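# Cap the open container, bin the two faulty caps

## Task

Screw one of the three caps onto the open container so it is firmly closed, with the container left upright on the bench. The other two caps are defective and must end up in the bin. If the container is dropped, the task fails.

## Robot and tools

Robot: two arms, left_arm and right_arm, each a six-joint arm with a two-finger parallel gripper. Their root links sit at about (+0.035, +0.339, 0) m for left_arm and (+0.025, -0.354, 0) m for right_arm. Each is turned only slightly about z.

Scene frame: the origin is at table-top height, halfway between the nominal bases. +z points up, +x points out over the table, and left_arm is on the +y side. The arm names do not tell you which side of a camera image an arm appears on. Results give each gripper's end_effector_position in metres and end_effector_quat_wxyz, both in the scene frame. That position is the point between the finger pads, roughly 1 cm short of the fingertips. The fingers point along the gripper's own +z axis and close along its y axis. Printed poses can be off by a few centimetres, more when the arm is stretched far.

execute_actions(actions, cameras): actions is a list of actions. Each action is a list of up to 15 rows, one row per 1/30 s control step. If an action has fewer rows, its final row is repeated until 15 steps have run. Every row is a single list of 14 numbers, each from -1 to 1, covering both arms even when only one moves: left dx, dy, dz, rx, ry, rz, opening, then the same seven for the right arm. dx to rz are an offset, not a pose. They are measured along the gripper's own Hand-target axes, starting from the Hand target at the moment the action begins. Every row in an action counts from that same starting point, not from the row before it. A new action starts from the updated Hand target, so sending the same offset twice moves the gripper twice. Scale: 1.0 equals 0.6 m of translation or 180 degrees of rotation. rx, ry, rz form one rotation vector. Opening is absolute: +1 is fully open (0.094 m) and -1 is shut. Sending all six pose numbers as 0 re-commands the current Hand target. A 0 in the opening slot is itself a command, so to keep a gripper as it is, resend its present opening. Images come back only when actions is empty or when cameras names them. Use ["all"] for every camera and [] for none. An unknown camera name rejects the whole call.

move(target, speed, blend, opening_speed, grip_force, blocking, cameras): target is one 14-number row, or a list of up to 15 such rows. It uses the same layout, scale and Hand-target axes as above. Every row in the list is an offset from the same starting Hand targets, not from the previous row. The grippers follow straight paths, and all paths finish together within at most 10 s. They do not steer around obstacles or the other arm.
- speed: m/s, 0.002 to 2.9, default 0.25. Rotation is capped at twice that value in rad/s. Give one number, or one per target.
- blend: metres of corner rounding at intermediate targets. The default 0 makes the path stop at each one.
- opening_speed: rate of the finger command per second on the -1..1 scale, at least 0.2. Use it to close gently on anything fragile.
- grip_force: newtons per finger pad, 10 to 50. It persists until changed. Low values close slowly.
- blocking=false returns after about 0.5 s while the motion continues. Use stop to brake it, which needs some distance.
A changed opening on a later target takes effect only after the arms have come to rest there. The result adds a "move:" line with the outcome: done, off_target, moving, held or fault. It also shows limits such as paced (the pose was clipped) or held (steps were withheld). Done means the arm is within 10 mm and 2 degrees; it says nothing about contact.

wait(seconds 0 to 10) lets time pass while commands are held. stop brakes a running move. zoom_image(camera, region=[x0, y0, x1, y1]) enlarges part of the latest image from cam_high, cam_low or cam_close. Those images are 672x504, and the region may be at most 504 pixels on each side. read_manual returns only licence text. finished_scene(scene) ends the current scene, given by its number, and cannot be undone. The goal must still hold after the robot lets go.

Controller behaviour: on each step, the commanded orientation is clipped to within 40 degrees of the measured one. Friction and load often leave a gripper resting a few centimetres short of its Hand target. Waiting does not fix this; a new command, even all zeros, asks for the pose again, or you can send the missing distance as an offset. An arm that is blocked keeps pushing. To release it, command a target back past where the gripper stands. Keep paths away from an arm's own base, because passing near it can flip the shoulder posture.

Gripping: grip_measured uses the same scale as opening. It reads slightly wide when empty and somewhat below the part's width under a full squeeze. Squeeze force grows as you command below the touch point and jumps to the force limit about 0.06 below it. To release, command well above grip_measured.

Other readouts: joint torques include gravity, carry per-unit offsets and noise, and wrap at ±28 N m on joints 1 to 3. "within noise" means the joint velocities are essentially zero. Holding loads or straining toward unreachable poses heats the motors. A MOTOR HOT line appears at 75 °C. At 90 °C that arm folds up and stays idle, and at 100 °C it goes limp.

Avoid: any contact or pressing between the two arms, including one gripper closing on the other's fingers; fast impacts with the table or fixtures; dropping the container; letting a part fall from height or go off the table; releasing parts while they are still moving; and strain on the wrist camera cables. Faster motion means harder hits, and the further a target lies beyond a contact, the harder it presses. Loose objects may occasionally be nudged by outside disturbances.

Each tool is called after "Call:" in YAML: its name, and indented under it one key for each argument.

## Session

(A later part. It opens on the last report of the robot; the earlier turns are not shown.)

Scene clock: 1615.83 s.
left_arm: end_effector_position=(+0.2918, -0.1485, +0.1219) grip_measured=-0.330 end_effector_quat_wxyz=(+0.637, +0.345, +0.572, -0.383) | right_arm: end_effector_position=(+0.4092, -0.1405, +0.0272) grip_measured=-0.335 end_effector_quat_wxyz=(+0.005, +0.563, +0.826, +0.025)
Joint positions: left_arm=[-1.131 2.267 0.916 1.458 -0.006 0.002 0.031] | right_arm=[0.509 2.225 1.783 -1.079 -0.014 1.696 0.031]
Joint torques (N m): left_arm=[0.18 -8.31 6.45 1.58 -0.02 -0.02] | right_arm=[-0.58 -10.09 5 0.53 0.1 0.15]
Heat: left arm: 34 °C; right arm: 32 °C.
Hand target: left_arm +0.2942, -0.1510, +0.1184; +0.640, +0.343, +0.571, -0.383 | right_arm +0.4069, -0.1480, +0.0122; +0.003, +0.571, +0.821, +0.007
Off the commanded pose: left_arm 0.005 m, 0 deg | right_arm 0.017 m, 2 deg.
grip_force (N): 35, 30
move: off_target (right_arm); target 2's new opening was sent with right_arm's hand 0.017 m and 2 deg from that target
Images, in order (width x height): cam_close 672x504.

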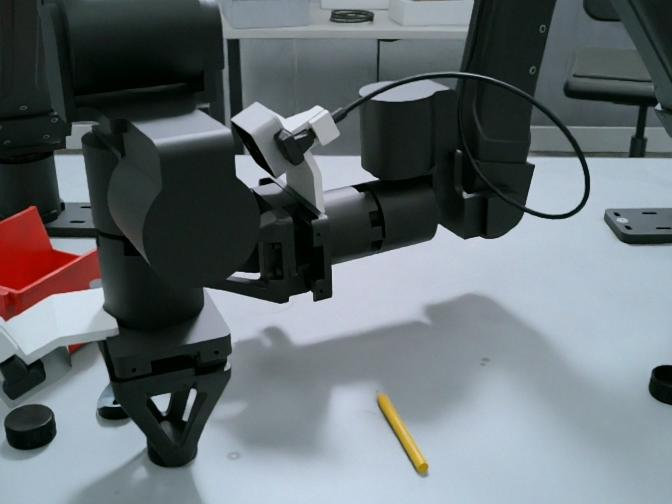

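Call:
move:
  target:
    - [0,0,0,0,0,0,-0.45,0,0,-0.12,0,0,0,-0.45]
    - [0,0,0,0,0,0,-0.45,0.0103,-0.133,-0.295,0,0,-0.6,-0.45]
    - [0,0,0,0,0,0,-0.45,0.0545,-0.1778,-0.3063,0,0,-0.6,-0.45]
  speed: [0.12,0.15,0.08]
  blend: [0.03,0.015,0]
  cameras: ["cam_close","cam_low"]

Call:
zoom_image:
  camera: "cam_close"
  region: [130, 110, 210, 210]

Call:
zoom_image:
  camera: "cam_low"
  region: [150, 180, 230, 260]

Scene clock: 1633.23 s.
left_arm: end_effector_position=(+0.2918, -0.1485, +0.1219) grip_measured=-0.330 end_effector_quat_wxyz=(+0.637, +0.345, +0.572, -0.383) | right_arm: end_effector_position=(+0.2985, -0.1518, +0.1897) grip_measured=-0.336 end_effector_quat_wxyz=(+0.012, -0.331, +0.943, +0.008)
Joint positions: left_arm=[-1.131 2.267 0.916 1.458 -0.006 0.002 0.031] | right_arm=[0.639 1.843 1.872 -1.574 -0.008 -0.046 0.031]
Joint torques (N m): left_arm=[0.13 -8.08 6.63 1.57 -0.02 -0.03] | right_arm=[0.27 -10.41 5.09 0.33 0.09 0.1]
Heat: left arm: 34 °C; right arm: 33 °C.
Hand target: left_arm +0.2942, -0.1510, +0.1184; +0.640, +0.343, +0.571, -0.383 | right_arm +0.2932, -0.1559, +0.1946; +0.007, -0.328, +0.945, +0.002
Off the commanded pose: left_arm 0.005 m, 0 deg | right_arm 0.008 m, 1 deg.
joint sent to its limit (right arm) — joint 4 (wrist pitch), lower limit. The joint targets still meet the commanded pose.
grip_force (N): 35, 30
move: done
Images, in order (width x height): cam_low 672x504, cam_close 672x504.

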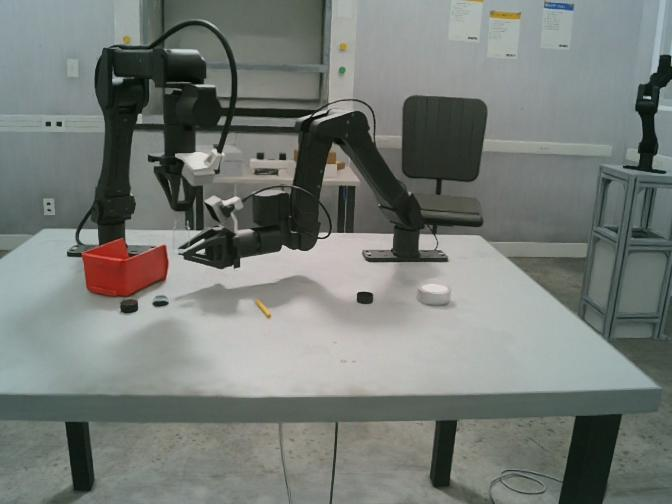

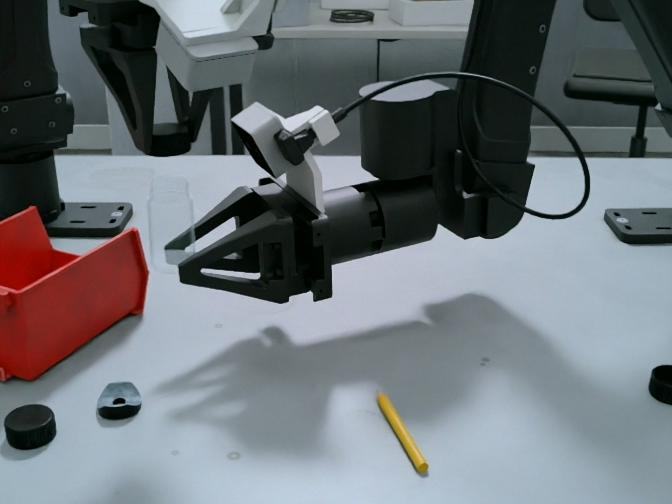

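Scaled by 5.040 from the camera's 672x504 image, which has a finer 960x720 frame.

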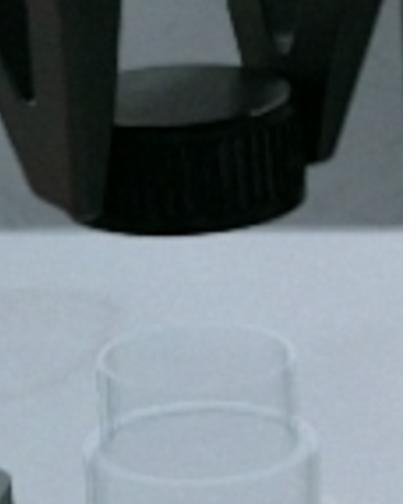

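Scaled by 6.300 from the camera's 672x504 image, which has a finer 960x720 frame.

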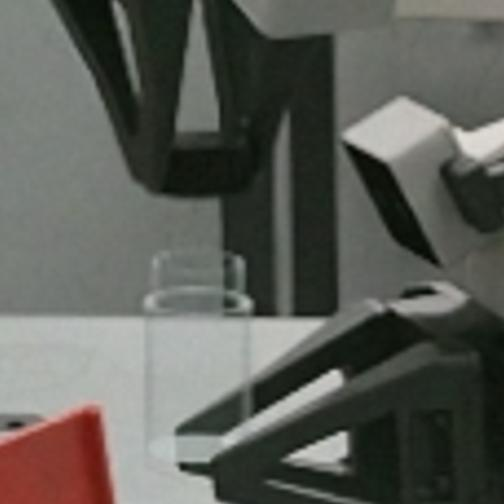

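Call:
move:
  target: [0,0,0,0,0,0,-0.45,0.0068,0.0033,0.034,0,0,0,-0.45]
  speed: 0.05
  cameras: ["cam_close","cam_low"]

Call:
zoom_image:
  camera: "cam_close"
  region: [130, 120, 210, 220]

Call:
zoom_image:
  camera: "cam_low"
  region: [150, 180, 230, 260]

Scene clock: 1639.63 s.
left_arm: end_effector_position=(+0.2918, -0.1485, +0.1219) grip_measured=-0.330 end_effector_quat_wxyz=(+0.637, +0.345, +0.572, -0.383) | right_arm: end_effector_position=(+0.2899, -0.1581, +0.1684) grip_measured=-0.336 end_effector_quat_wxyz=(-0.010, -0.328, +0.945, +0.001)
Joint positions: left_arm=[-1.131 2.267 0.916 1.458 -0.006 0.002 0.031] | right_arm=[0.639 1.825 1.764 -1.527 -0.008 -0.04 0.031]
Joint torques (N m): left_arm=[0.06 -8.16 6.43 1.57 -0.02 0.02] | right_arm=[0.69 -10.47 5.3 0.51 0.08 0.13]
Heat: left arm: 34 °C; right arm: 33 °C.
Hand target: left_arm +0.2942, -0.1510, +0.1184; +0.640, +0.343, +0.571, -0.383 | right_arm +0.2890, -0.1567, +0.1740; +0.007, -0.328, +0.945, +0.002
Off the commanded pose: left_arm 0.005 m, 0 deg | right_arm 0.006 m, 2 deg.
grip_force (N): 35, 30
move: done
Images, in order (width x height): cam_low 672x504, cam_close 672x504.

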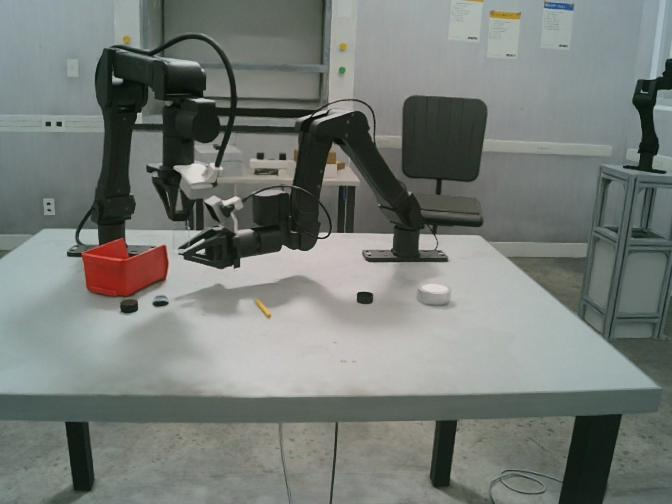

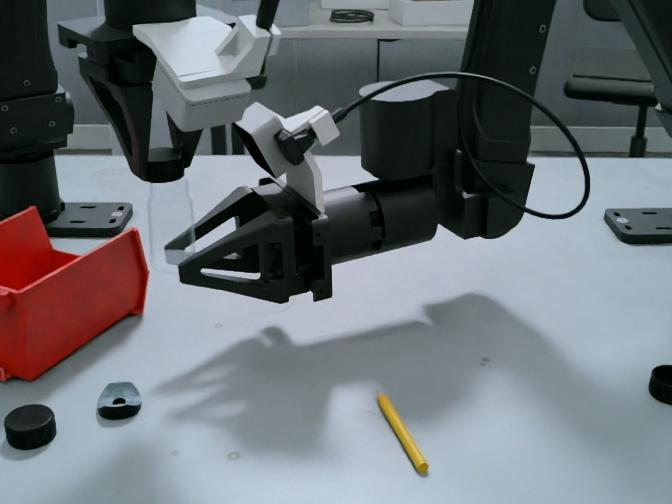

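Scaled by 5.040 from the camera's 672x504 image, which has a finer 960x720 frame.

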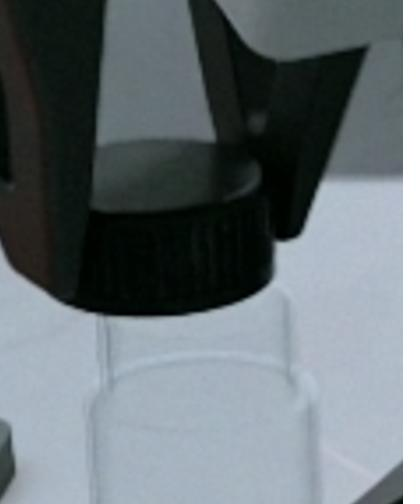

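Scaled by 6.300 from the camera's 672x504 image, which has a finer 960x720 frame.

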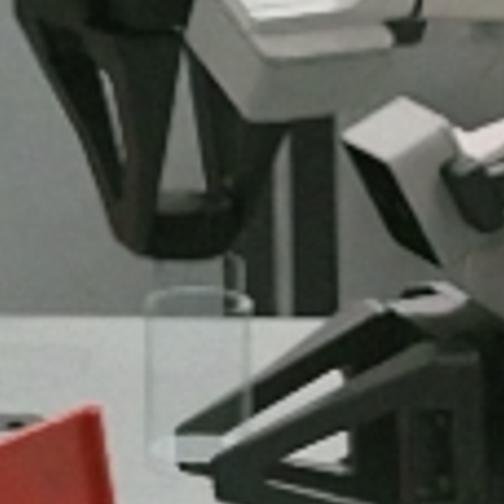

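Call:
move:
  target: [0,0,0,0,0,0,-0.45,-0.015,0,-0.0033,0,0,0,-0.45]
  speed: 0.05

Scene clock: 1645.93 s.
left_arm: end_effector_position=(+0.2918, -0.1485, +0.1219) grip_measured=-0.330 end_effector_quat_wxyz=(+0.637, +0.345, +0.572, -0.383) | right_arm: end_effector_position=(+0.2931, -0.1557, +0.1731) grip_measured=-0.336 end_effector_quat_wxyz=(-0.001, -0.328, +0.945, +0.004)
Joint positions: left_arm=[-1.131 2.267 0.916 1.458 -0.006 0.002 0.031] | right_arm=[0.639 1.825 1.783 -1.527 -0.008 -0.04 0.031]
Joint torques (N m): left_arm=[0.14 -8.18 6.54 1.56 -0.02 -0.04] | right_arm=[0.79 -7.69 8.4 0.36 0.08 0.12]
Heat: left arm: 34 °C; right arm: 33 °C.
Hand target: left_arm +0.2942, -0.1510, +0.1184; +0.640, +0.343, +0.571, -0.383 | right_arm +0.2960, -0.1511, +0.1761; +0.007, -0.328, +0.945, +0.002
Off the commanded pose: left_arm 0.005 m, 0 deg | right_arm 0.006 m, 1 deg.
grip_force (N): 35, 30
move: done

Call:
move:
  target: [0,0,0,0,0,0,-0.45,-0.004,0.007,0,0,0,0,-0.45]
  speed: 0.05
  cameras: ["cam_close","cam_low"]

Call:
zoom_image:
  camera: "cam_close"
  region: [130, 120, 210, 220]

Call:
zoom_image:
  camera: "cam_low"
  region: [150, 180, 230, 260]

Scene clock: 1650.13 s.
left_arm: end_effector_position=(+0.2918, -0.1485, +0.1219) grip_measured=-0.330 end_effector_quat_wxyz=(+0.637, +0.345, +0.572, -0.383) | right_arm: end_effector_position=(+0.2919, -0.1504, +0.1759) grip_measured=-0.336 end_effector_quat_wxyz=(+0.005, -0.329, +0.944, +0.006)
Joint positions: left_arm=[-1.131 2.267 0.916 1.458 -0.006 0.002 0.031] | right_arm=[0.654 1.825 1.794 -1.527 -0.008 -0.027 0.031]
Joint torques (N m): left_arm=[0.2 -8.13 6.48 1.55 -0.01 -0.01] | right_arm=[0.57 -7.06 8.51 0.36 0.09 0.11]
Heat: left arm: 34 °C; right arm: 33 °C.
Hand target: left_arm +0.2942, -0.1510, +0.1184; +0.640, +0.343, +0.571, -0.383 | right_arm +0.2953, -0.1463, +0.1762; +0.007, -0.328, +0.945, +0.002
Off the commanded pose: left_arm 0.005 m, 0 deg | right_arm 0.005 m, 1 deg.
grip_force (N): 35, 30
move: done
Images, in order (width x height): cam_low 672x504, cam_close 672x504.

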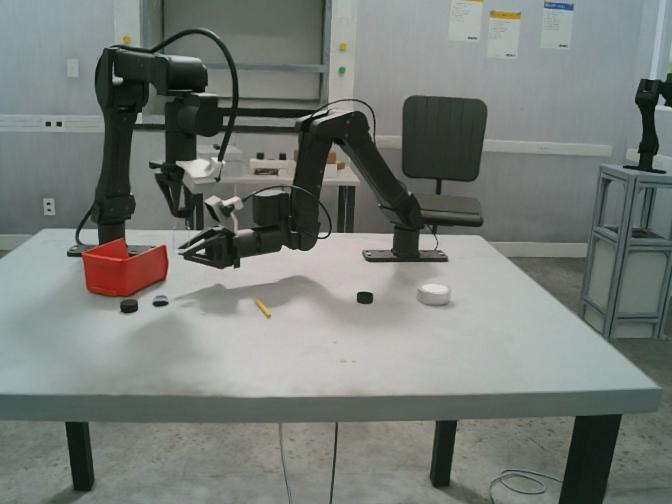

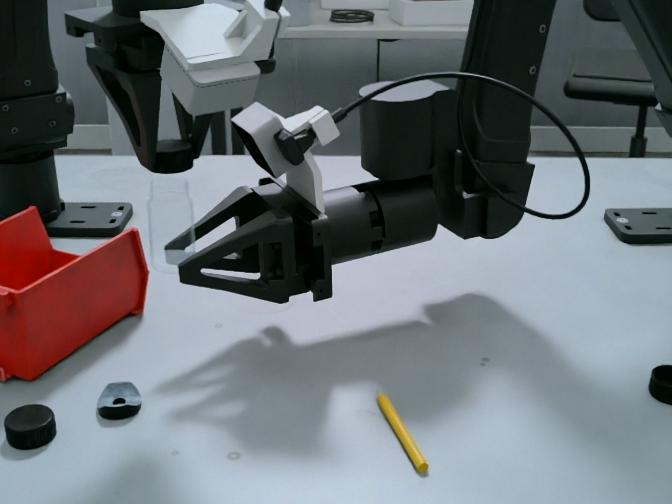

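Scaled by 5.040 from the camera's 672x504 image, which has a finer 960x720 frame.

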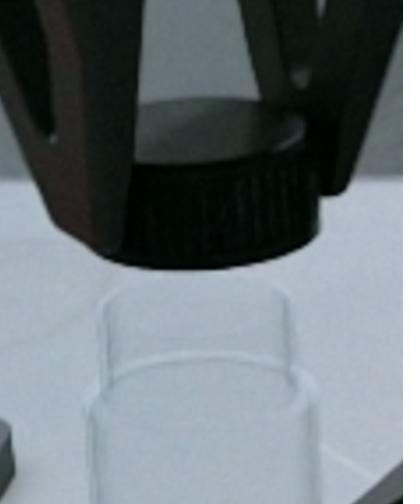

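Scaled by 6.300 from the camera's 672x504 image, which has a finer 960x720 frame.

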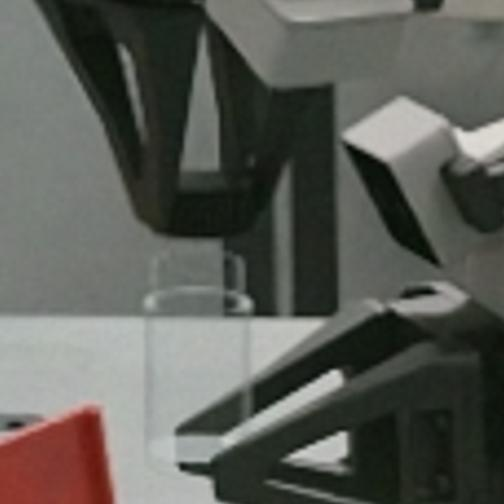

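Call:
move:
  target: [0,0,0,0,0,0,-0.45,0.0003,-0.0125,0,0,0,0,-0.45]
  speed: 0.05

Scene clock: 1656.50 s.
left_arm: end_effector_position=(+0.2918, -0.1485, +0.1219) grip_measured=-0.330 end_effector_quat_wxyz=(+0.637, +0.345, +0.572, -0.383) | right_arm: end_effector_position=(+0.2926, -0.1513, +0.1759) grip_measured=-0.336 end_effector_quat_wxyz=(+0.005, -0.328, +0.945, +0.006)
Joint positions: left_arm=[-1.131 2.267 0.916 1.458 -0.006 0.002 0.031] | right_arm=[0.65 1.825 1.794 -1.527 -0.008 -0.029 0.031]
Joint torques (N m): left_arm=[0.17 -8.09 6.41 1.59 -0.02 -0.05] | right_arm=[-0.81 -7.04 8.53 0.35 0.09 -0.05]
Heat: left arm: 34 °C; right arm: 33 °C.
Hand target: left_arm +0.2942, -0.1510, +0.1184; +0.640, +0.343, +0.571, -0.383 | right_arm +0.2998, -0.1523, +0.1762; +0.007, -0.328, +0.945, +0.002
Off the commanded pose: left_arm 0.005 m, 0 deg | right_arm 0.007 m, 1 deg.
grip_force (N): 35, 30
move: done

Call:
move:
  target: [0,0,0,0,0,0,-0.45,0.0001,-0.0025,0,0,0,0,-0.45]
  speed: 0.05

Scene clock: 1658.83 s.
left_arm: end_effector_position=(+0.2918, -0.1485, +0.1219) grip_measured=-0.330 end_effector_quat_wxyz=(+0.637, +0.345, +0.572, -0.383) | right_arm: end_effector_position=(+0.2937, -0.1529, +0.1759) grip_measured=-0.336 end_effector_quat_wxyz=(+0.005, -0.328, +0.945, +0.006)
Joint positions: left_arm=[-1.131 2.267 0.916 1.458 -0.006 0.002 0.031] | right_arm=[0.645 1.825 1.794 -1.527 -0.008 -0.033 0.031]
Joint torques (N m): left_arm=[0.16 -8.29 6.49 1.6 -0.02 -0.02] | right_arm=[-0.69 -7.04 8.51 0.36 0.08 -0.08]
Heat: left arm: 34 °C; right arm: 33 °C.
Hand target: left_arm +0.2942, -0.1510, +0.1184; +0.640, +0.343, +0.571, -0.383 | right_arm +0.3007, -0.1535, +0.1762; +0.007, -0.328, +0.945, +0.002
Off the commanded pose: left_arm 0.005 m, 0 deg | right_arm 0.007 m, 1 deg.
grip_force (N): 35, 30
move: done

Call:
move:
  target: [0,0,0,0,0,0,-0.45,-0.001,0.0005,0.028,0,0,0,-0.45]
  speed: 0.05

Scene clock: 1667.10 s.
left_arm: end_effector_position=(+0.2918, -0.1485, +0.1219) grip_measured=-0.330 end_effector_quat_wxyz=(+0.637, +0.345, +0.572, -0.383) | right_arm: end_effector_position=(+0.2969, -0.1506, +0.1657) grip_measured=-0.336 end_effector_quat_wxyz=(+0.008, -0.328, +0.945, +0.007)
Joint positions: left_arm=[-1.131 2.267 0.916 1.458 -0.006 0.002 0.031] | right_arm=[0.645 1.825 1.752 -1.478 -0.008 -0.034 0.031]
Joint torques (N m): left_arm=[0.1 -8.21 6.57 1.57 -0.06 -0.04] | right_arm=[-0.65 -7.68 5.48 0.58 0.09 -0.08]
Heat: left arm: 34 °C; right arm: 32 °C.
Hand target: left_arm +0.2942, -0.1510, +0.1184; +0.640, +0.343, +0.571, -0.383 | right_arm +0.3012, -0.1527, +0.1594; +0.007, -0.328, +0.944, +0.002
Off the commanded pose: left_arm 0.005 m, 0 deg | right_arm 0.008 m, 1 deg.
grip_force (N): 35, 30
move: done

Call:
wait:
  seconds: 0
  cameras: ["cam_close","cam_low"]

Call:
zoom_image:
  camera: "cam_close"
  region: [140, 150, 200, 210]

Call:
zoom_image:
  camera: "cam_low"
  region: [150, 200, 210, 260]

Scene clock: 1675.47 s.
left_arm: end_effector_position=(+0.2918, -0.1485, +0.1219) grip_measured=-0.330 end_effector_quat_wxyz=(+0.637, +0.345, +0.572, -0.383) | right_arm: end_effector_position=(+0.2969, -0.1505, +0.1657) grip_measured=-0.336 end_effector_quat_wxyz=(+0.008, -0.328, +0.945, +0.007)
Joint positions: left_arm=[-1.131 2.267 0.916 1.458 -0.006 0.002 0.031] | right_arm=[0.645 1.825 1.752 -1.478 -0.008 -0.034 0.031]
Joint torques (N m): left_arm=[0.17 -8.1 6.43 1.57 -0.04 -0.02] | right_arm=[-0.65 -7.72 5.44 0.57 0.08 -0.07]
Heat: left arm: 34 °C; right arm: 32 °C.
Hand target: left_arm +0.2942, -0.1510, +0.1184; +0.640, +0.343, +0.571, -0.383 | right_arm +0.3012, -0.1527, +0.1594; +0.007, -0.328, +0.944, +0.002
Tool commands: left_gripper/opening=-0.45 right_gripper/opening=-0.45
Off the commanded pose: left_arm 0.005 m, 0 deg | right_arm 0.008 m, 1 deg.
grip_force (N): 35, 30
Images, in order (width x height): cam_low 672x504, cam_close 672x504.

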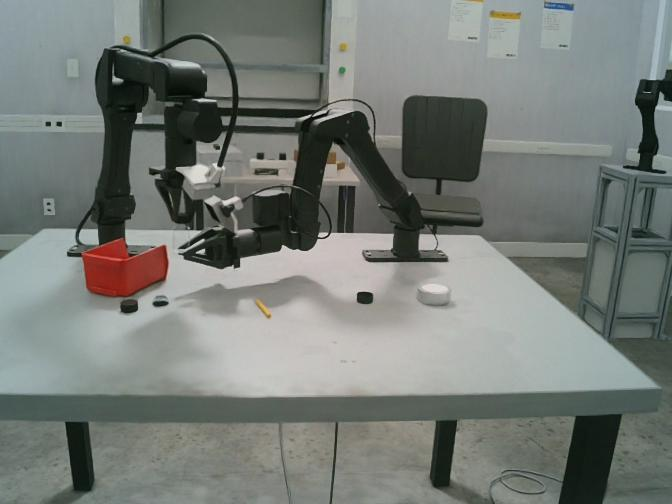

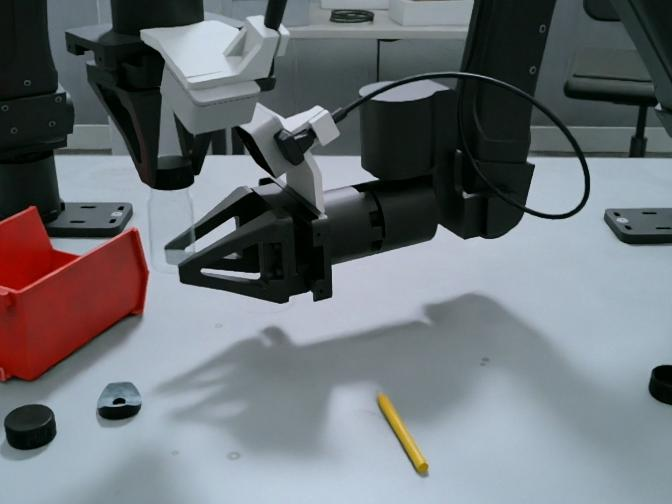

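Scaled by 8.400 from the camera's 672x504 image, which has a finer 960x720 frame.

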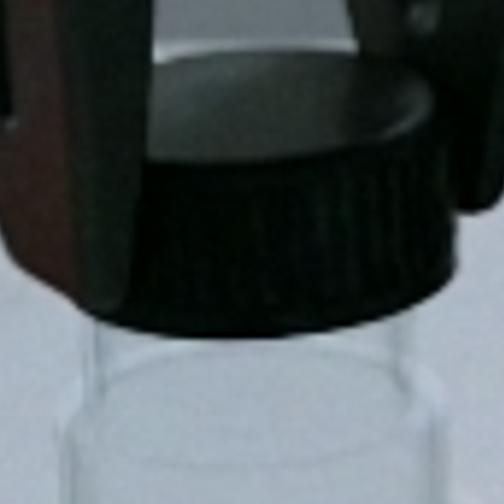

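Scaled by 8.400 from the camera's 672x504 image, which has a finer 960x720 frame.

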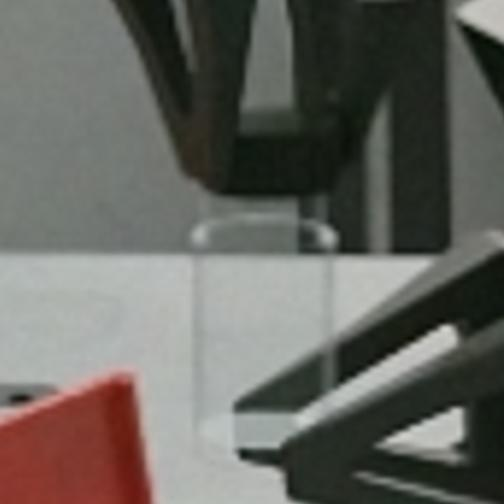

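Call:
move:
  target: [0,0,0,0,0,0,-0.45,0.0065,0.0,0,0,0.0053,0,-0.45]
  speed: 0.05

Scene clock: 1682.70 s.
left_arm: end_effector_position=(+0.2918, -0.1485, +0.1219) grip_measured=-0.330 end_effector_quat_wxyz=(+0.637, +0.345, +0.572, -0.383) | right_arm: end_effector_position=(+0.2969, -0.1505, +0.1657) grip_measured=-0.336 end_effector_quat_wxyz=(+0.008, -0.328, +0.945, +0.007)
Joint positions: left_arm=[-1.131 2.267 0.916 1.458 -0.006 0.002 0.031] | right_arm=[0.645 1.825 1.752 -1.478 -0.008 -0.034 0.031]
Joint torques (N m): left_arm=[0.27 -8.08 6.46 1.57 -0.06 -0.03] | right_arm=[-0.65 -7.6 5.56 0.4 0.09 -0.06]
Heat: left arm: 34 °C; right arm: 32 °C.
Hand target: left_arm +0.2942, -0.1510, +0.1184; +0.640, +0.343, +0.571, -0.383 | right_arm +0.2981, -0.1552, +0.1593; -0.001, -0.328, +0.945, -0.001
Off the commanded pose: left_arm 0.005 m, 0 deg | right_arm 0.008 m, 1 deg.
grip_force (N): 35, 30
move: done

Call:
move:
  target: [0,0,0,0,0,0,-0.45,0.0045,0.0,0,0,0.0035,0,-0.45]
  speed: 0.05

Scene clock: 1684.70 s.
left_arm: end_effector_position=(+0.2918, -0.1485, +0.1219) grip_measured=-0.330 end_effector_quat_wxyz=(+0.637, +0.345, +0.572, -0.383) | right_arm: end_effector_position=(+0.2968, -0.1506, +0.1657) grip_measured=-0.336 end_effector_quat_wxyz=(+0.008, -0.328, +0.945, +0.007)
Joint positions: left_arm=[-1.131 2.267 0.916 1.458 -0.006 0.002 0.031] | right_arm=[0.645 1.825 1.752 -1.479 -0.008 -0.034 0.031]
Joint torques (N m): left_arm=[0.1 -8.09 6.57 1.58 -0.01 -0.05] | right_arm=[-0.65 -7.57 5.6 0.29 0.1 -0.07]
Heat: left arm: 34 °C; right arm: 32 °C.
Hand target: left_arm +0.2942, -0.1510, +0.1184; +0.640, +0.343, +0.571, -0.383 | right_arm +0.2960, -0.1568, +0.1593; -0.006, -0.328, +0.945, -0.003
Off the commanded pose: left_arm 0.005 m, 0 deg | right_arm 0.009 m, 2 deg.
grip_force (N): 35, 30
move: done

Call:
move:
  target: [0,0,0,0,0,0,-0.45,0.0045,0.0,0,0,0.0038,0,-0.45]
  speed: 0.05

Scene clock: 1688.87 s.
left_arm: end_effector_position=(+0.2918, -0.1485, +0.1219) grip_measured=-0.330 end_effector_quat_wxyz=(+0.637, +0.345, +0.572, -0.383) | right_arm: end_effector_position=(+0.2944, -0.1524, +0.1656) grip_measured=-0.336 end_effector_quat_wxyz=(+0.002, -0.328, +0.945, +0.005)
Joint positions: left_arm=[-1.131 2.267 0.916 1.458 -0.006 0.002 0.031] | right_arm=[0.645 1.825 1.752 -1.49 -0.008 -0.034 0.031]
Joint torques (N m): left_arm=[0.14 -8.01 6.42 1.55 -0.03 -0.03] | right_arm=[-0.68 -7.49 5.71 0.27 0.11 -0.08]
Heat: left arm: 34 °C; right arm: 32 °C.
Hand target: left_arm +0.2942, -0.1510, +0.1184; +0.640, +0.343, +0.571, -0.383 | right_arm +0.2939, -0.1585, +0.1594; -0.012, -0.328, +0.944, -0.005
Off the commanded pose: left_arm 0.005 m, 0 deg | right_arm 0.009 m, 2 deg.
grip_force (N): 35, 30
move: done

Call:
move:
  target: [-0.0133,0,0,0,-0.0102,0,-0.45,0,0,0,0,0,0,-0.45]
  speed: 0.03
  cameras: ["cam_close","cam_low"]

Call:
zoom_image:
  camera: "cam_close"
  region: [140, 150, 200, 210]

Call:
zoom_image:
  camera: "cam_low"
  region: [150, 200, 210, 260]

Scene clock: 1692.87 s.
left_arm: end_effector_position=(+0.2917, -0.1484, +0.1230) grip_measured=-0.330 end_effector_quat_wxyz=(+0.639, +0.344, +0.571, -0.384) | right_arm: end_effector_position=(+0.2943, -0.1526, +0.1656) grip_measured=-0.336 end_effector_quat_wxyz=(+0.002, -0.328, +0.945, +0.005)
Joint positions: left_arm=[-1.131 2.267 0.916 1.462 -0.006 0.002 0.031] | right_arm=[0.645 1.825 1.752 -1.491 -0.008 -0.034 0.031]
Joint torques (N m): left_arm=[0.1 -8.08 6.5 1.83 -0.04 -0.04] | right_arm=[-0.64 -7.46 5.7 0.28 0.1 -0.07]
Heat: left arm: 34 °C; right arm: 32 °C.
Hand target: left_arm +0.2938, -0.1503, +0.1264; +0.649, +0.337, +0.561, -0.389 | right_arm +0.2939, -0.1585, +0.1594; -0.011, -0.328, +0.944, -0.005
Off the commanded pose: left_arm 0.004 m, 2 deg | right_arm 0.009 m, 2 deg.
grip_force (N): 35, 30
move: done
Images, in order (width x height): cam_low 672x504, cam_close 672x504.

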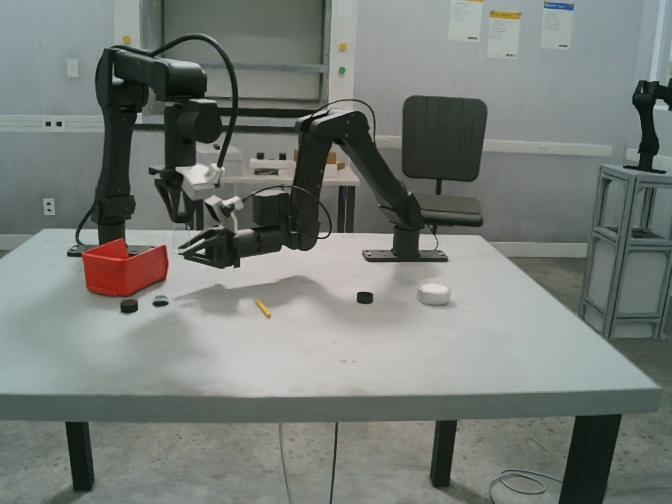

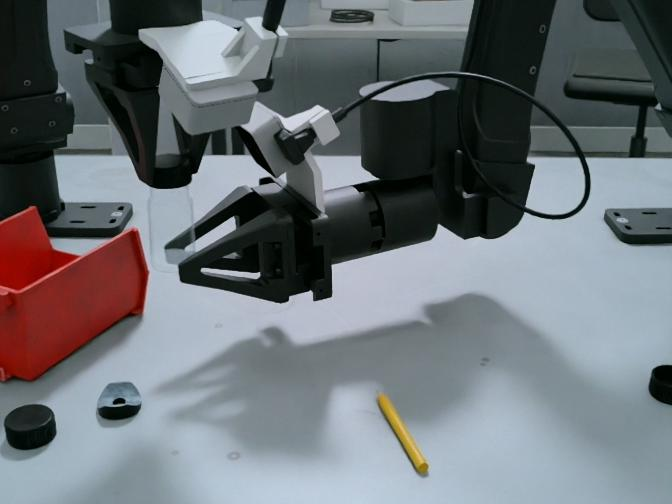

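Scaled by 8.400 from the camera's 672x504 image, which has a finer 960x720 frame.

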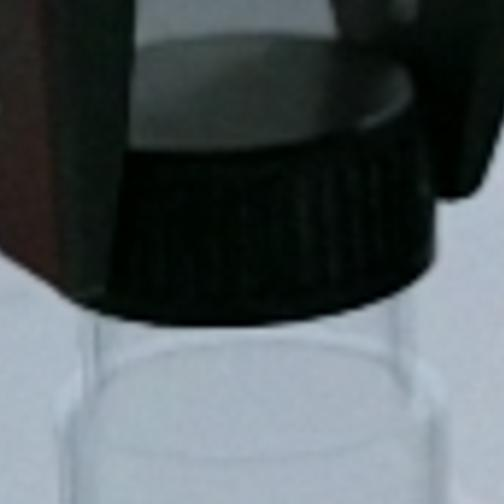

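Scaled by 8.400 from the camera's 672x504 image, which has a finer 960x720 frame.

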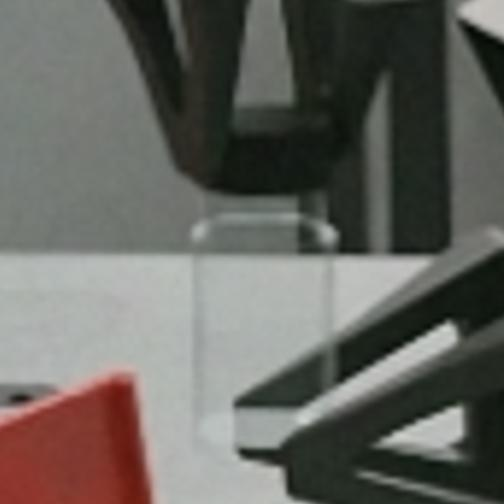

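Call:
move:
  target: [-0.0083,0,0,0,-0.0064,0,-0.45,0,0,0,0,0,0,-0.45]
  speed: 0.03
  cameras: ["cam_close","cam_low"]

Call:
zoom_image:
  camera: "cam_close"
  region: [140, 150, 200, 210]

Scene clock: 1696.00 s.
left_arm: end_effector_position=(+0.2917, -0.1483, +0.1235) grip_measured=-0.330 end_effector_quat_wxyz=(+0.639, +0.344, +0.570, -0.384) | right_arm: end_effector_position=(+0.2940, -0.1527, +0.1656) grip_measured=-0.336 end_effector_quat_wxyz=(+0.002, -0.328, +0.945, +0.005)
Joint positions: left_arm=[-1.131 2.267 0.916 1.464 -0.006 0.002 0.031] | right_arm=[0.645 1.825 1.752 -1.492 -0.008 -0.034 0.031]
Joint torques (N m): left_arm=[0.08 -8.14 6.42 1.98 0.01 -0.05] | right_arm=[-0.66 -7.49 5.71 0.28 0.11 -0.08]
Heat: left arm: 34 °C; right arm: 32 °C.
Hand target: left_arm +0.2934, -0.1496, +0.1313; +0.654, +0.333, +0.554, -0.392 | right_arm +0.2939, -0.1586, +0.1594; -0.012, -0.328, +0.944, -0.005
Off the commanded pose: left_arm 0.008 m, 3 deg | right_arm 0.009 m, 2 deg.
grip_force (N): 35, 30
move: off_target (left_arm)
Images, in order (width x height): cam_low 672x504, cam_close 672x504.

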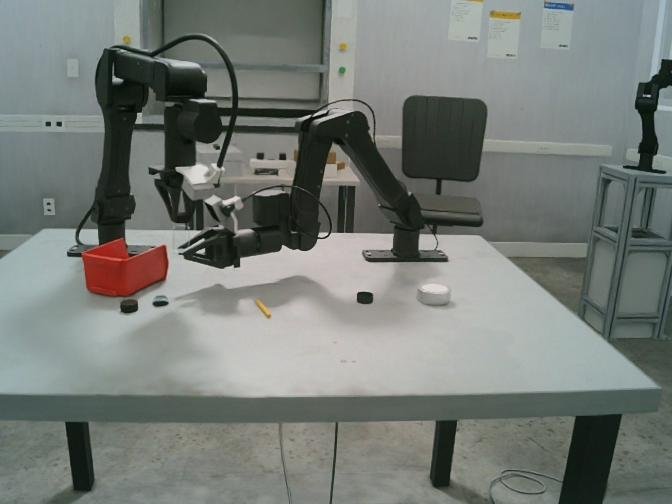

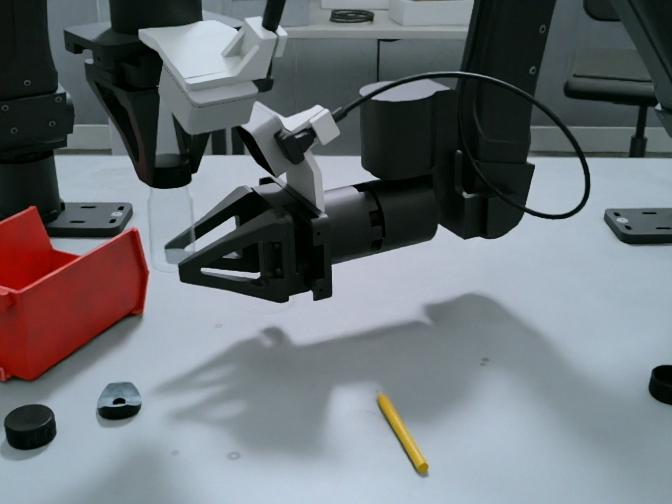

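Scaled by 8.400 from the camera's 672x504 image, which has a finer 960x720 frame.

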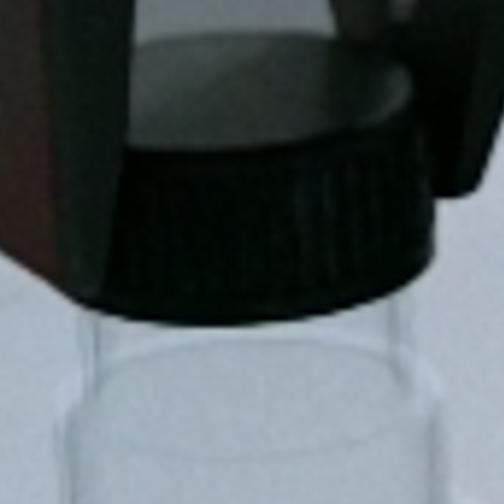

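Call:
move:
  target: [0,0,0,0,0,0,-0.45,0,0,0,0,0,0.6,-0.45]
  speed: 0.4
  cameras: ["cam_close","cam_low"]

Call:
zoom_image:
  camera: "cam_close"
  region: [140, 150, 200, 210]

Call:
zoom_image:
  camera: "cam_low"
  region: [150, 200, 210, 260]

Scene clock: 1712.27 s.
left_arm: end_effector_position=(+0.2917, -0.1482, +0.1236) grip_measured=-0.330 end_effector_quat_wxyz=(+0.640, +0.343, +0.570, -0.385) | right_arm: end_effector_position=(+0.2933, -0.1533, +0.1656) grip_measured=-0.336 end_effector_quat_wxyz=(-0.006, +0.563, +0.826, +0.003)
Joint positions: left_arm=[-1.131 2.268 0.916 1.468 -0.006 0.002 0.031] | right_arm=[0.642 1.825 1.752 -1.496 -0.014 1.828 0.031]
Joint torques (N m): left_arm=[0.05 -8.36 6.39 1.95 0.03 0] | right_arm=[-0.43 -7.53 5.67 0.32 0.14 0.11]
Heat: left arm: 37 °C; right arm: 31 °C.
Hand target: left_arm +0.2934, -0.1496, +0.1315; +0.654, +0.333, +0.554, -0.392 | right_arm +0.2940, -0.1586, +0.1594; -0.003, +0.571, +0.821, -0.012
Off the commanded pose: left_arm 0.008 m, 3 deg | right_arm 0.008 m, 2 deg.
grip_force (N): 35, 30
move: off_target (left_arm)
Images, in order (width x height): cam_low 672x504, cam_close 672x504.

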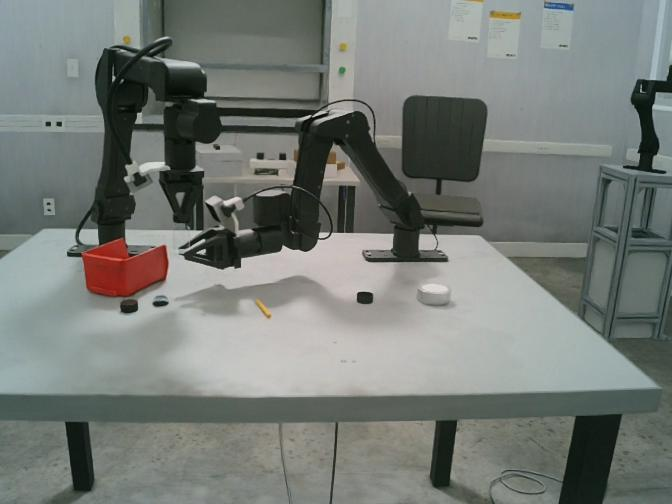

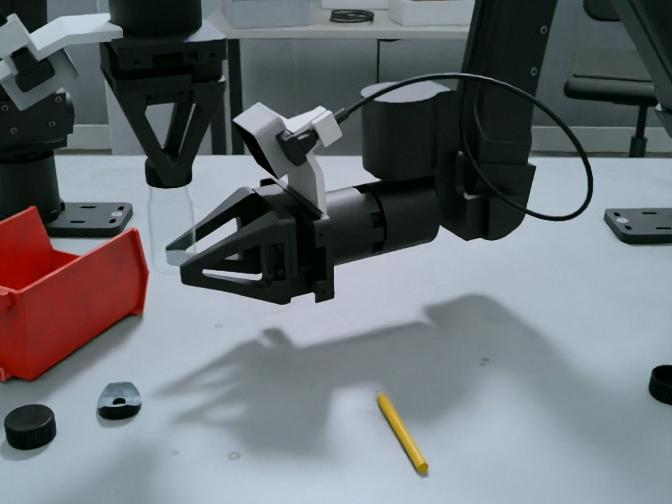

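Scaled by 8.400 from the camera's 672x504 image, which has a finer 960x720 frame.

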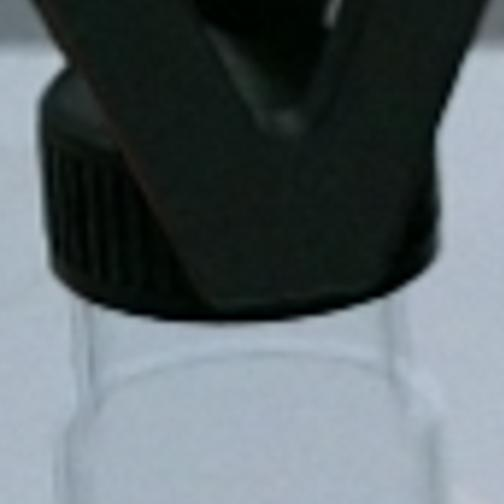

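Scaled by 8.400 from the camera's 672x504 image, which has a finer 960x720 frame.

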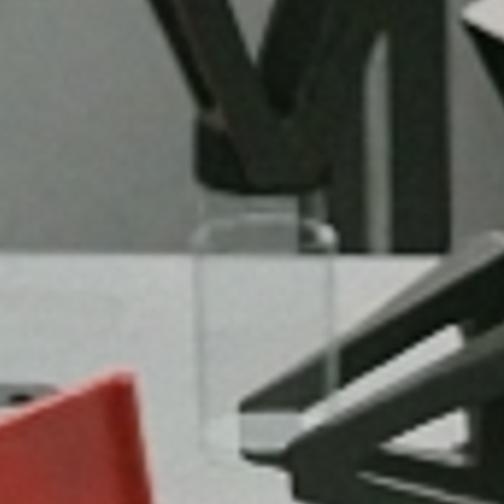

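Call:
move:
  target: [0.0133,0,0,0,0.0102,0,-0.45,0,0,0,0,0,0,-0.45]
  speed: 0.05

Call:
move:
  target:
    - [0,0,0,0,0,0,-0.45,0,0,0,0,0,0,-0.12]
    - [0,0,0,0,0,0,-0.45,0,0,0,0,0,-0.6,-0.12]
  speed: [0.1,0.5]
  opening_speed: 0.5
  cameras: ["cam_close"]

Call:
zoom_image:
  camera: "cam_close"
  region: [140, 150, 200, 210]

Scene clock: 1721.77 s.
left_arm: end_effector_position=(+0.2917, -0.1482, +0.1234) grip_measured=-0.330 end_effector_quat_wxyz=(+0.640, +0.343, +0.570, -0.385) | right_arm: end_effector_position=(+0.2933, -0.1533, +0.1656) grip_measured=-0.336 end_effector_quat_wxyz=(-0.006, +0.564, +0.826, +0.003)
Joint positions: left_arm=[-1.131 2.268 0.916 1.467 -0.006 0.002 0.031] | right_arm=[0.642 1.825 1.752 -1.496 -0.014 1.829 0.031]
Joint torques (N m): left_arm=[0.23 -8.23 6.53 1.64 -0.04 -0.03] | right_arm=[-0.46 -7.49 5.65 0.32 0.15 0.15]
Heat: left arm: 38 °C; right arm: 31 °C.
Hand target: left_arm +0.2940, -0.1508, +0.1236; +0.645, +0.339, +0.564, -0.387 | right_arm +0.2940, -0.1586, +0.1594; -0.003, +0.571, +0.821, -0.012
Off the commanded pose: left_arm 0.003 m, 1 deg | right_arm 0.008 m, 2 deg.
grip_force (N): 35, 30
move: done

Scene clock: 1725.50 s.
left_arm: end_effector_position=(+0.2917, -0.1483, +0.1262) grip_measured=-0.330 end_effector_quat_wxyz=(+0.643, +0.341, +0.567, -0.387) | right_arm: end_effector_position=(+0.2939, -0.1541, +0.1656) grip_measured=-0.122 end_effector_quat_wxyz=(+0.000, -0.326, +0.945, +0.004)
Joint positions: left_arm=[-1.131 2.268 0.918 1.476 -0.006 0.002 0.031] | right_arm=[0.642 1.825 1.752 -1.496 -0.008 -0.032 0.041]
Joint torques (N m): left_arm=[0.09 -8.21 6.5 1.58 -0.01 -0.04] | right_arm=[-0.44 -7.46 5.67 0.32 0.1 -0.06]
Heat: left arm: 38 °C; right arm: 31 °C.
Hand target: left_arm +0.2940, -0.1508, +0.1236; +0.645, +0.339, +0.564, -0.387 | right_arm +0.2939, -0.1586, +0.1594; -0.012, -0.328, +0.944, -0.005
Off the commanded pose: left_arm 0.004 m, 0 deg | right_arm 0.008 m, 2 deg.
grip_force (N): 35, 30
move: done
Images, in order (width x height): cam_close 672x504.

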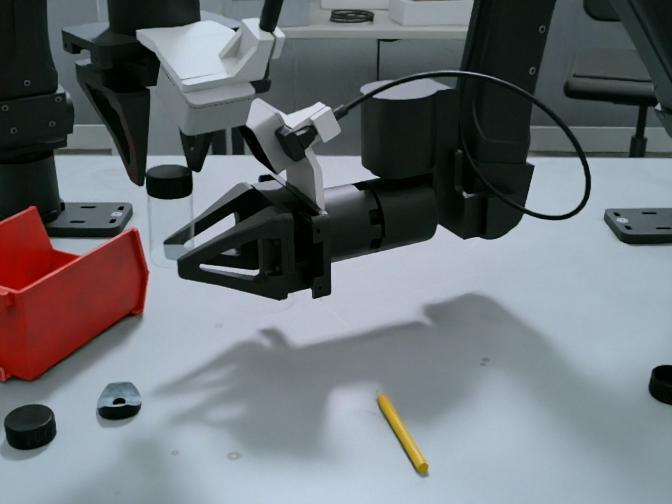

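Scaled by 8.400 from the camera's 672x504 image, which has a finer 960x720 frame.

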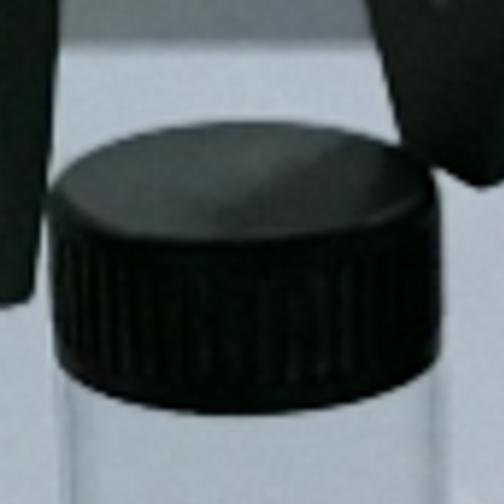

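Call:
move:
  target: [0,0,0,0,0,0,-0.45,0,0,0.0117,0,0,0,-0.12]
  speed: 0.05
  cameras: ["cam_close","cam_low"]

Call:
zoom_image:
  camera: "cam_close"
  region: [130, 130, 210, 280]

Call:
zoom_image:
  camera: "cam_low"
  region: [150, 180, 210, 260]

Scene clock: 1734.97 s.
left_arm: end_effector_position=(+0.2917, -0.1483, +0.1262) grip_measured=-0.330 end_effector_quat_wxyz=(+0.643, +0.341, +0.567, -0.387) | right_arm: end_effector_position=(+0.2902, -0.1568, +0.1583) grip_measured=-0.122 end_effector_quat_wxyz=(-0.011, -0.326, +0.945, +0.001)
Joint positions: left_arm=[-1.131 2.268 0.918 1.476 -0.006 0.002 0.031] | right_arm=[0.642 1.825 1.723 -1.489 -0.008 -0.033 0.041]
Joint torques (N m): left_arm=[0.23 -8.24 6.28 1.54 -0.03 -0.07] | right_arm=[-0.46 -7.8 5.33 0.51 0.09 -0.08]
Heat: left arm: 37 °C; right arm: 31 °C.
Hand target: left_arm +0.2940, -0.1508, +0.1236; +0.645, +0.339, +0.564, -0.387 | right_arm +0.2938, -0.1587, +0.1524; -0.012, -0.328, +0.945, -0.005
Off the commanded pose: left_arm 0.004 m, 0 deg | right_arm 0.007 m, 1 deg.
grip_force (N): 35, 30
move: done
Images, in order (width x height): cam_low 672x504, cam_close 672x504.

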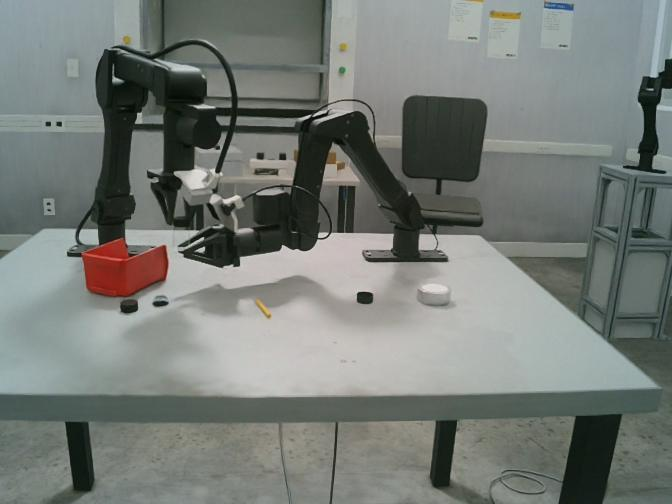

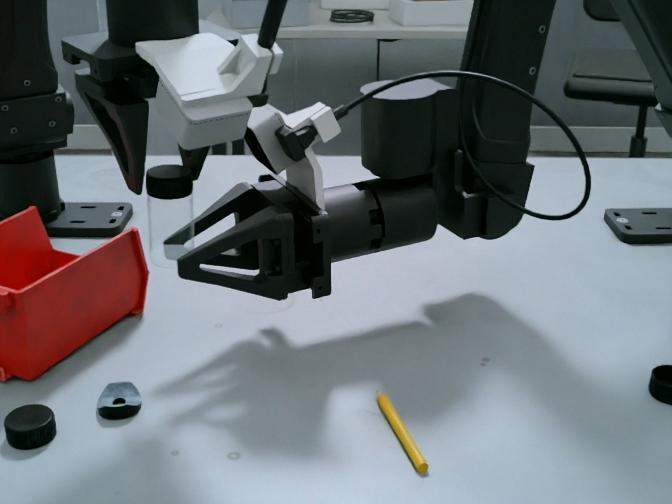

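Scaled by 3.360 from the camera's 672x504 image, which has a finer 960x720 frame.

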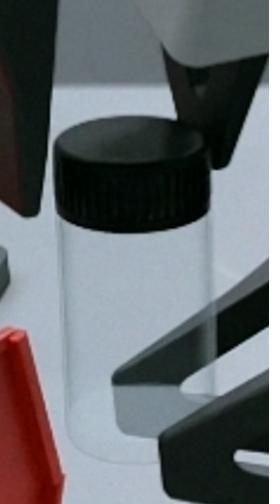

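Scaled by 6.300 from the camera's 672x504 image, which has a finer 960x720 frame.

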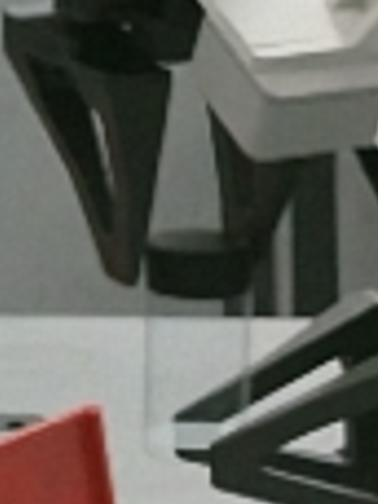

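Call:
move:
  target: [0,0,0,0,0,0,-0.45,-0.0095,0.0155,0,0,-0.011,0,-0.12]
  speed: 0.05

Scene clock: 1744.63 s.
left_arm: end_effector_position=(+0.2917, -0.1483, +0.1262) grip_measured=-0.330 end_effector_quat_wxyz=(+0.643, +0.341, +0.567, -0.387) | right_arm: end_effector_position=(+0.2924, -0.1495, +0.1543) grip_measured=-0.122 end_effector_quat_wxyz=(+0.000, -0.329, +0.944, +0.004)
Joint positions: left_arm=[-1.131 2.268 0.918 1.476 -0.006 0.002 0.031] | right_arm=[0.655 1.825 1.707 -1.451 -0.008 -0.025 0.041]
Joint torques (N m): left_arm=[0.29 -8.32 6.39 1.58 -0.03 -0.03] | right_arm=[0.64 -8.75 5.3 0.59 0.09 0.11]
Heat: left arm: 36 °C; right arm: 31 °C.
Hand target: left_arm +0.2940, -0.1508, +0.1236; +0.645, +0.339, +0.564, -0.387 | right_arm +0.2925, -0.1478, +0.1522; +0.005, -0.328, +0.945, +0.001
Off the commanded pose: left_arm 0.004 m, 0 deg | right_arm 0.003 m, 1 deg.
grip_force (N): 35, 30
move: done

Call:
move:
  target: [0.0083,0,0,0,0.0064,0,-0.45,0,0,0,0,0,0,-0.12]
  speed: 0.05
  cameras: ["cam_close"]

Call:
zoom_image:
  camera: "cam_close"
  region: [130, 130, 210, 280]

Scene clock: 1748.43 s.
left_arm: end_effector_position=(+0.2917, -0.1483, +0.1262) grip_measured=-0.330 end_effector_quat_wxyz=(+0.643, +0.341, +0.567, -0.387) | right_arm: end_effector_position=(+0.2925, -0.1494, +0.1543) grip_measured=-0.122 end_effector_quat_wxyz=(+0.000, -0.329, +0.944, +0.004)
Joint positions: left_arm=[-1.131 2.268 0.918 1.476 -0.006 0.002 0.031] | right_arm=[0.655 1.825 1.707 -1.45 -0.008 -0.025 0.041]
Joint torques (N m): left_arm=[-0.03 -8.24 6.38 1.4 -0.03 -0.03] | right_arm=[0.61 -8.73 5.3 0.54 0.09 0.13]
Heat: left arm: 36 °C; right arm: 31 °C.
Hand target: left_arm +0.2944, -0.1514, +0.1187; +0.640, +0.343, +0.571, -0.383 | right_arm +0.2925, -0.1478, +0.1522; +0.005, -0.328, +0.945, +0.001
Off the commanded pose: left_arm 0.008 m, 1 deg | right_arm 0.003 m, 1 deg.
grip_force (N): 35, 30
move: done
Images, in order (width x height): cam_close 672x504.

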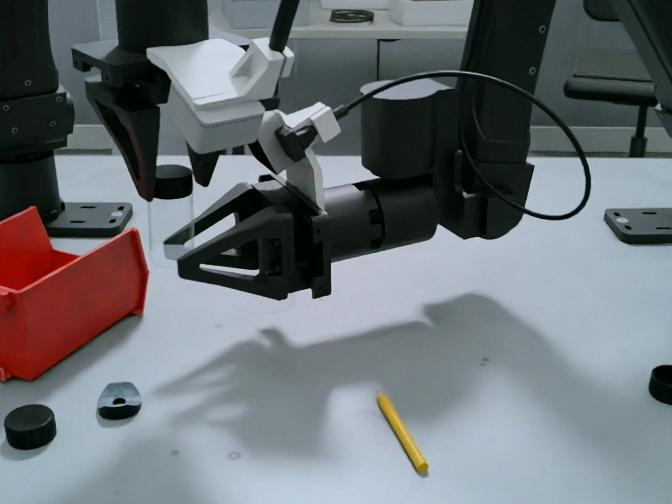

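Scaled by 3.360 from the camera's 672x504 image, which has a finer 960x720 frame.

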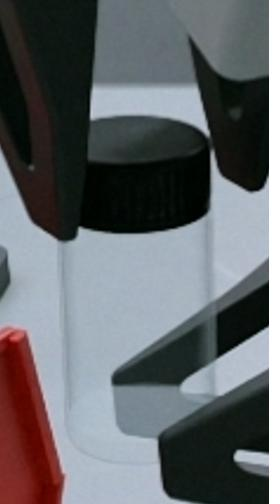

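Call:
move:
  target: [0.005,0,0,0,0.0038,0,-0.45,0,0,0,0,0,0,-0.12]
  speed: 0.05

Scene clock: 1752.37 s.
left_arm: end_effector_position=(+0.2918, -0.1485, +0.1248) grip_measured=-0.330 end_effector_quat_wxyz=(+0.641, +0.343, +0.568, -0.386) | right_arm: end_effector_position=(+0.2925, -0.1494, +0.1543) grip_measured=-0.122 end_effector_quat_wxyz=(+0.000, -0.329, +0.944, +0.004)
Joint positions: left_arm=[-1.131 2.268 0.918 1.47 -0.006 0.002 0.031] | right_arm=[0.655 1.825 1.707 -1.45 -0.008 -0.025 0.041]
Joint torques (N m): left_arm=[0.12 -8.27 6.46 1.32 -0.02 -0.01] | right_arm=[0.58 -8.76 5.3 0.54 0.1 0.14]
Heat: left arm: 36 °C; right arm: 31 °C.
Hand target: left_arm +0.2945, -0.1517, +0.1157; +0.636, +0.345, +0.575, -0.381 | right_arm +0.2925, -0.1478, +0.1522; +0.005, -0.328, +0.945, +0.001
Off the commanded pose: left_arm 0.010 m, 1 deg | right_arm 0.003 m, 1 deg.
grip_force (N): 35, 30
move: done


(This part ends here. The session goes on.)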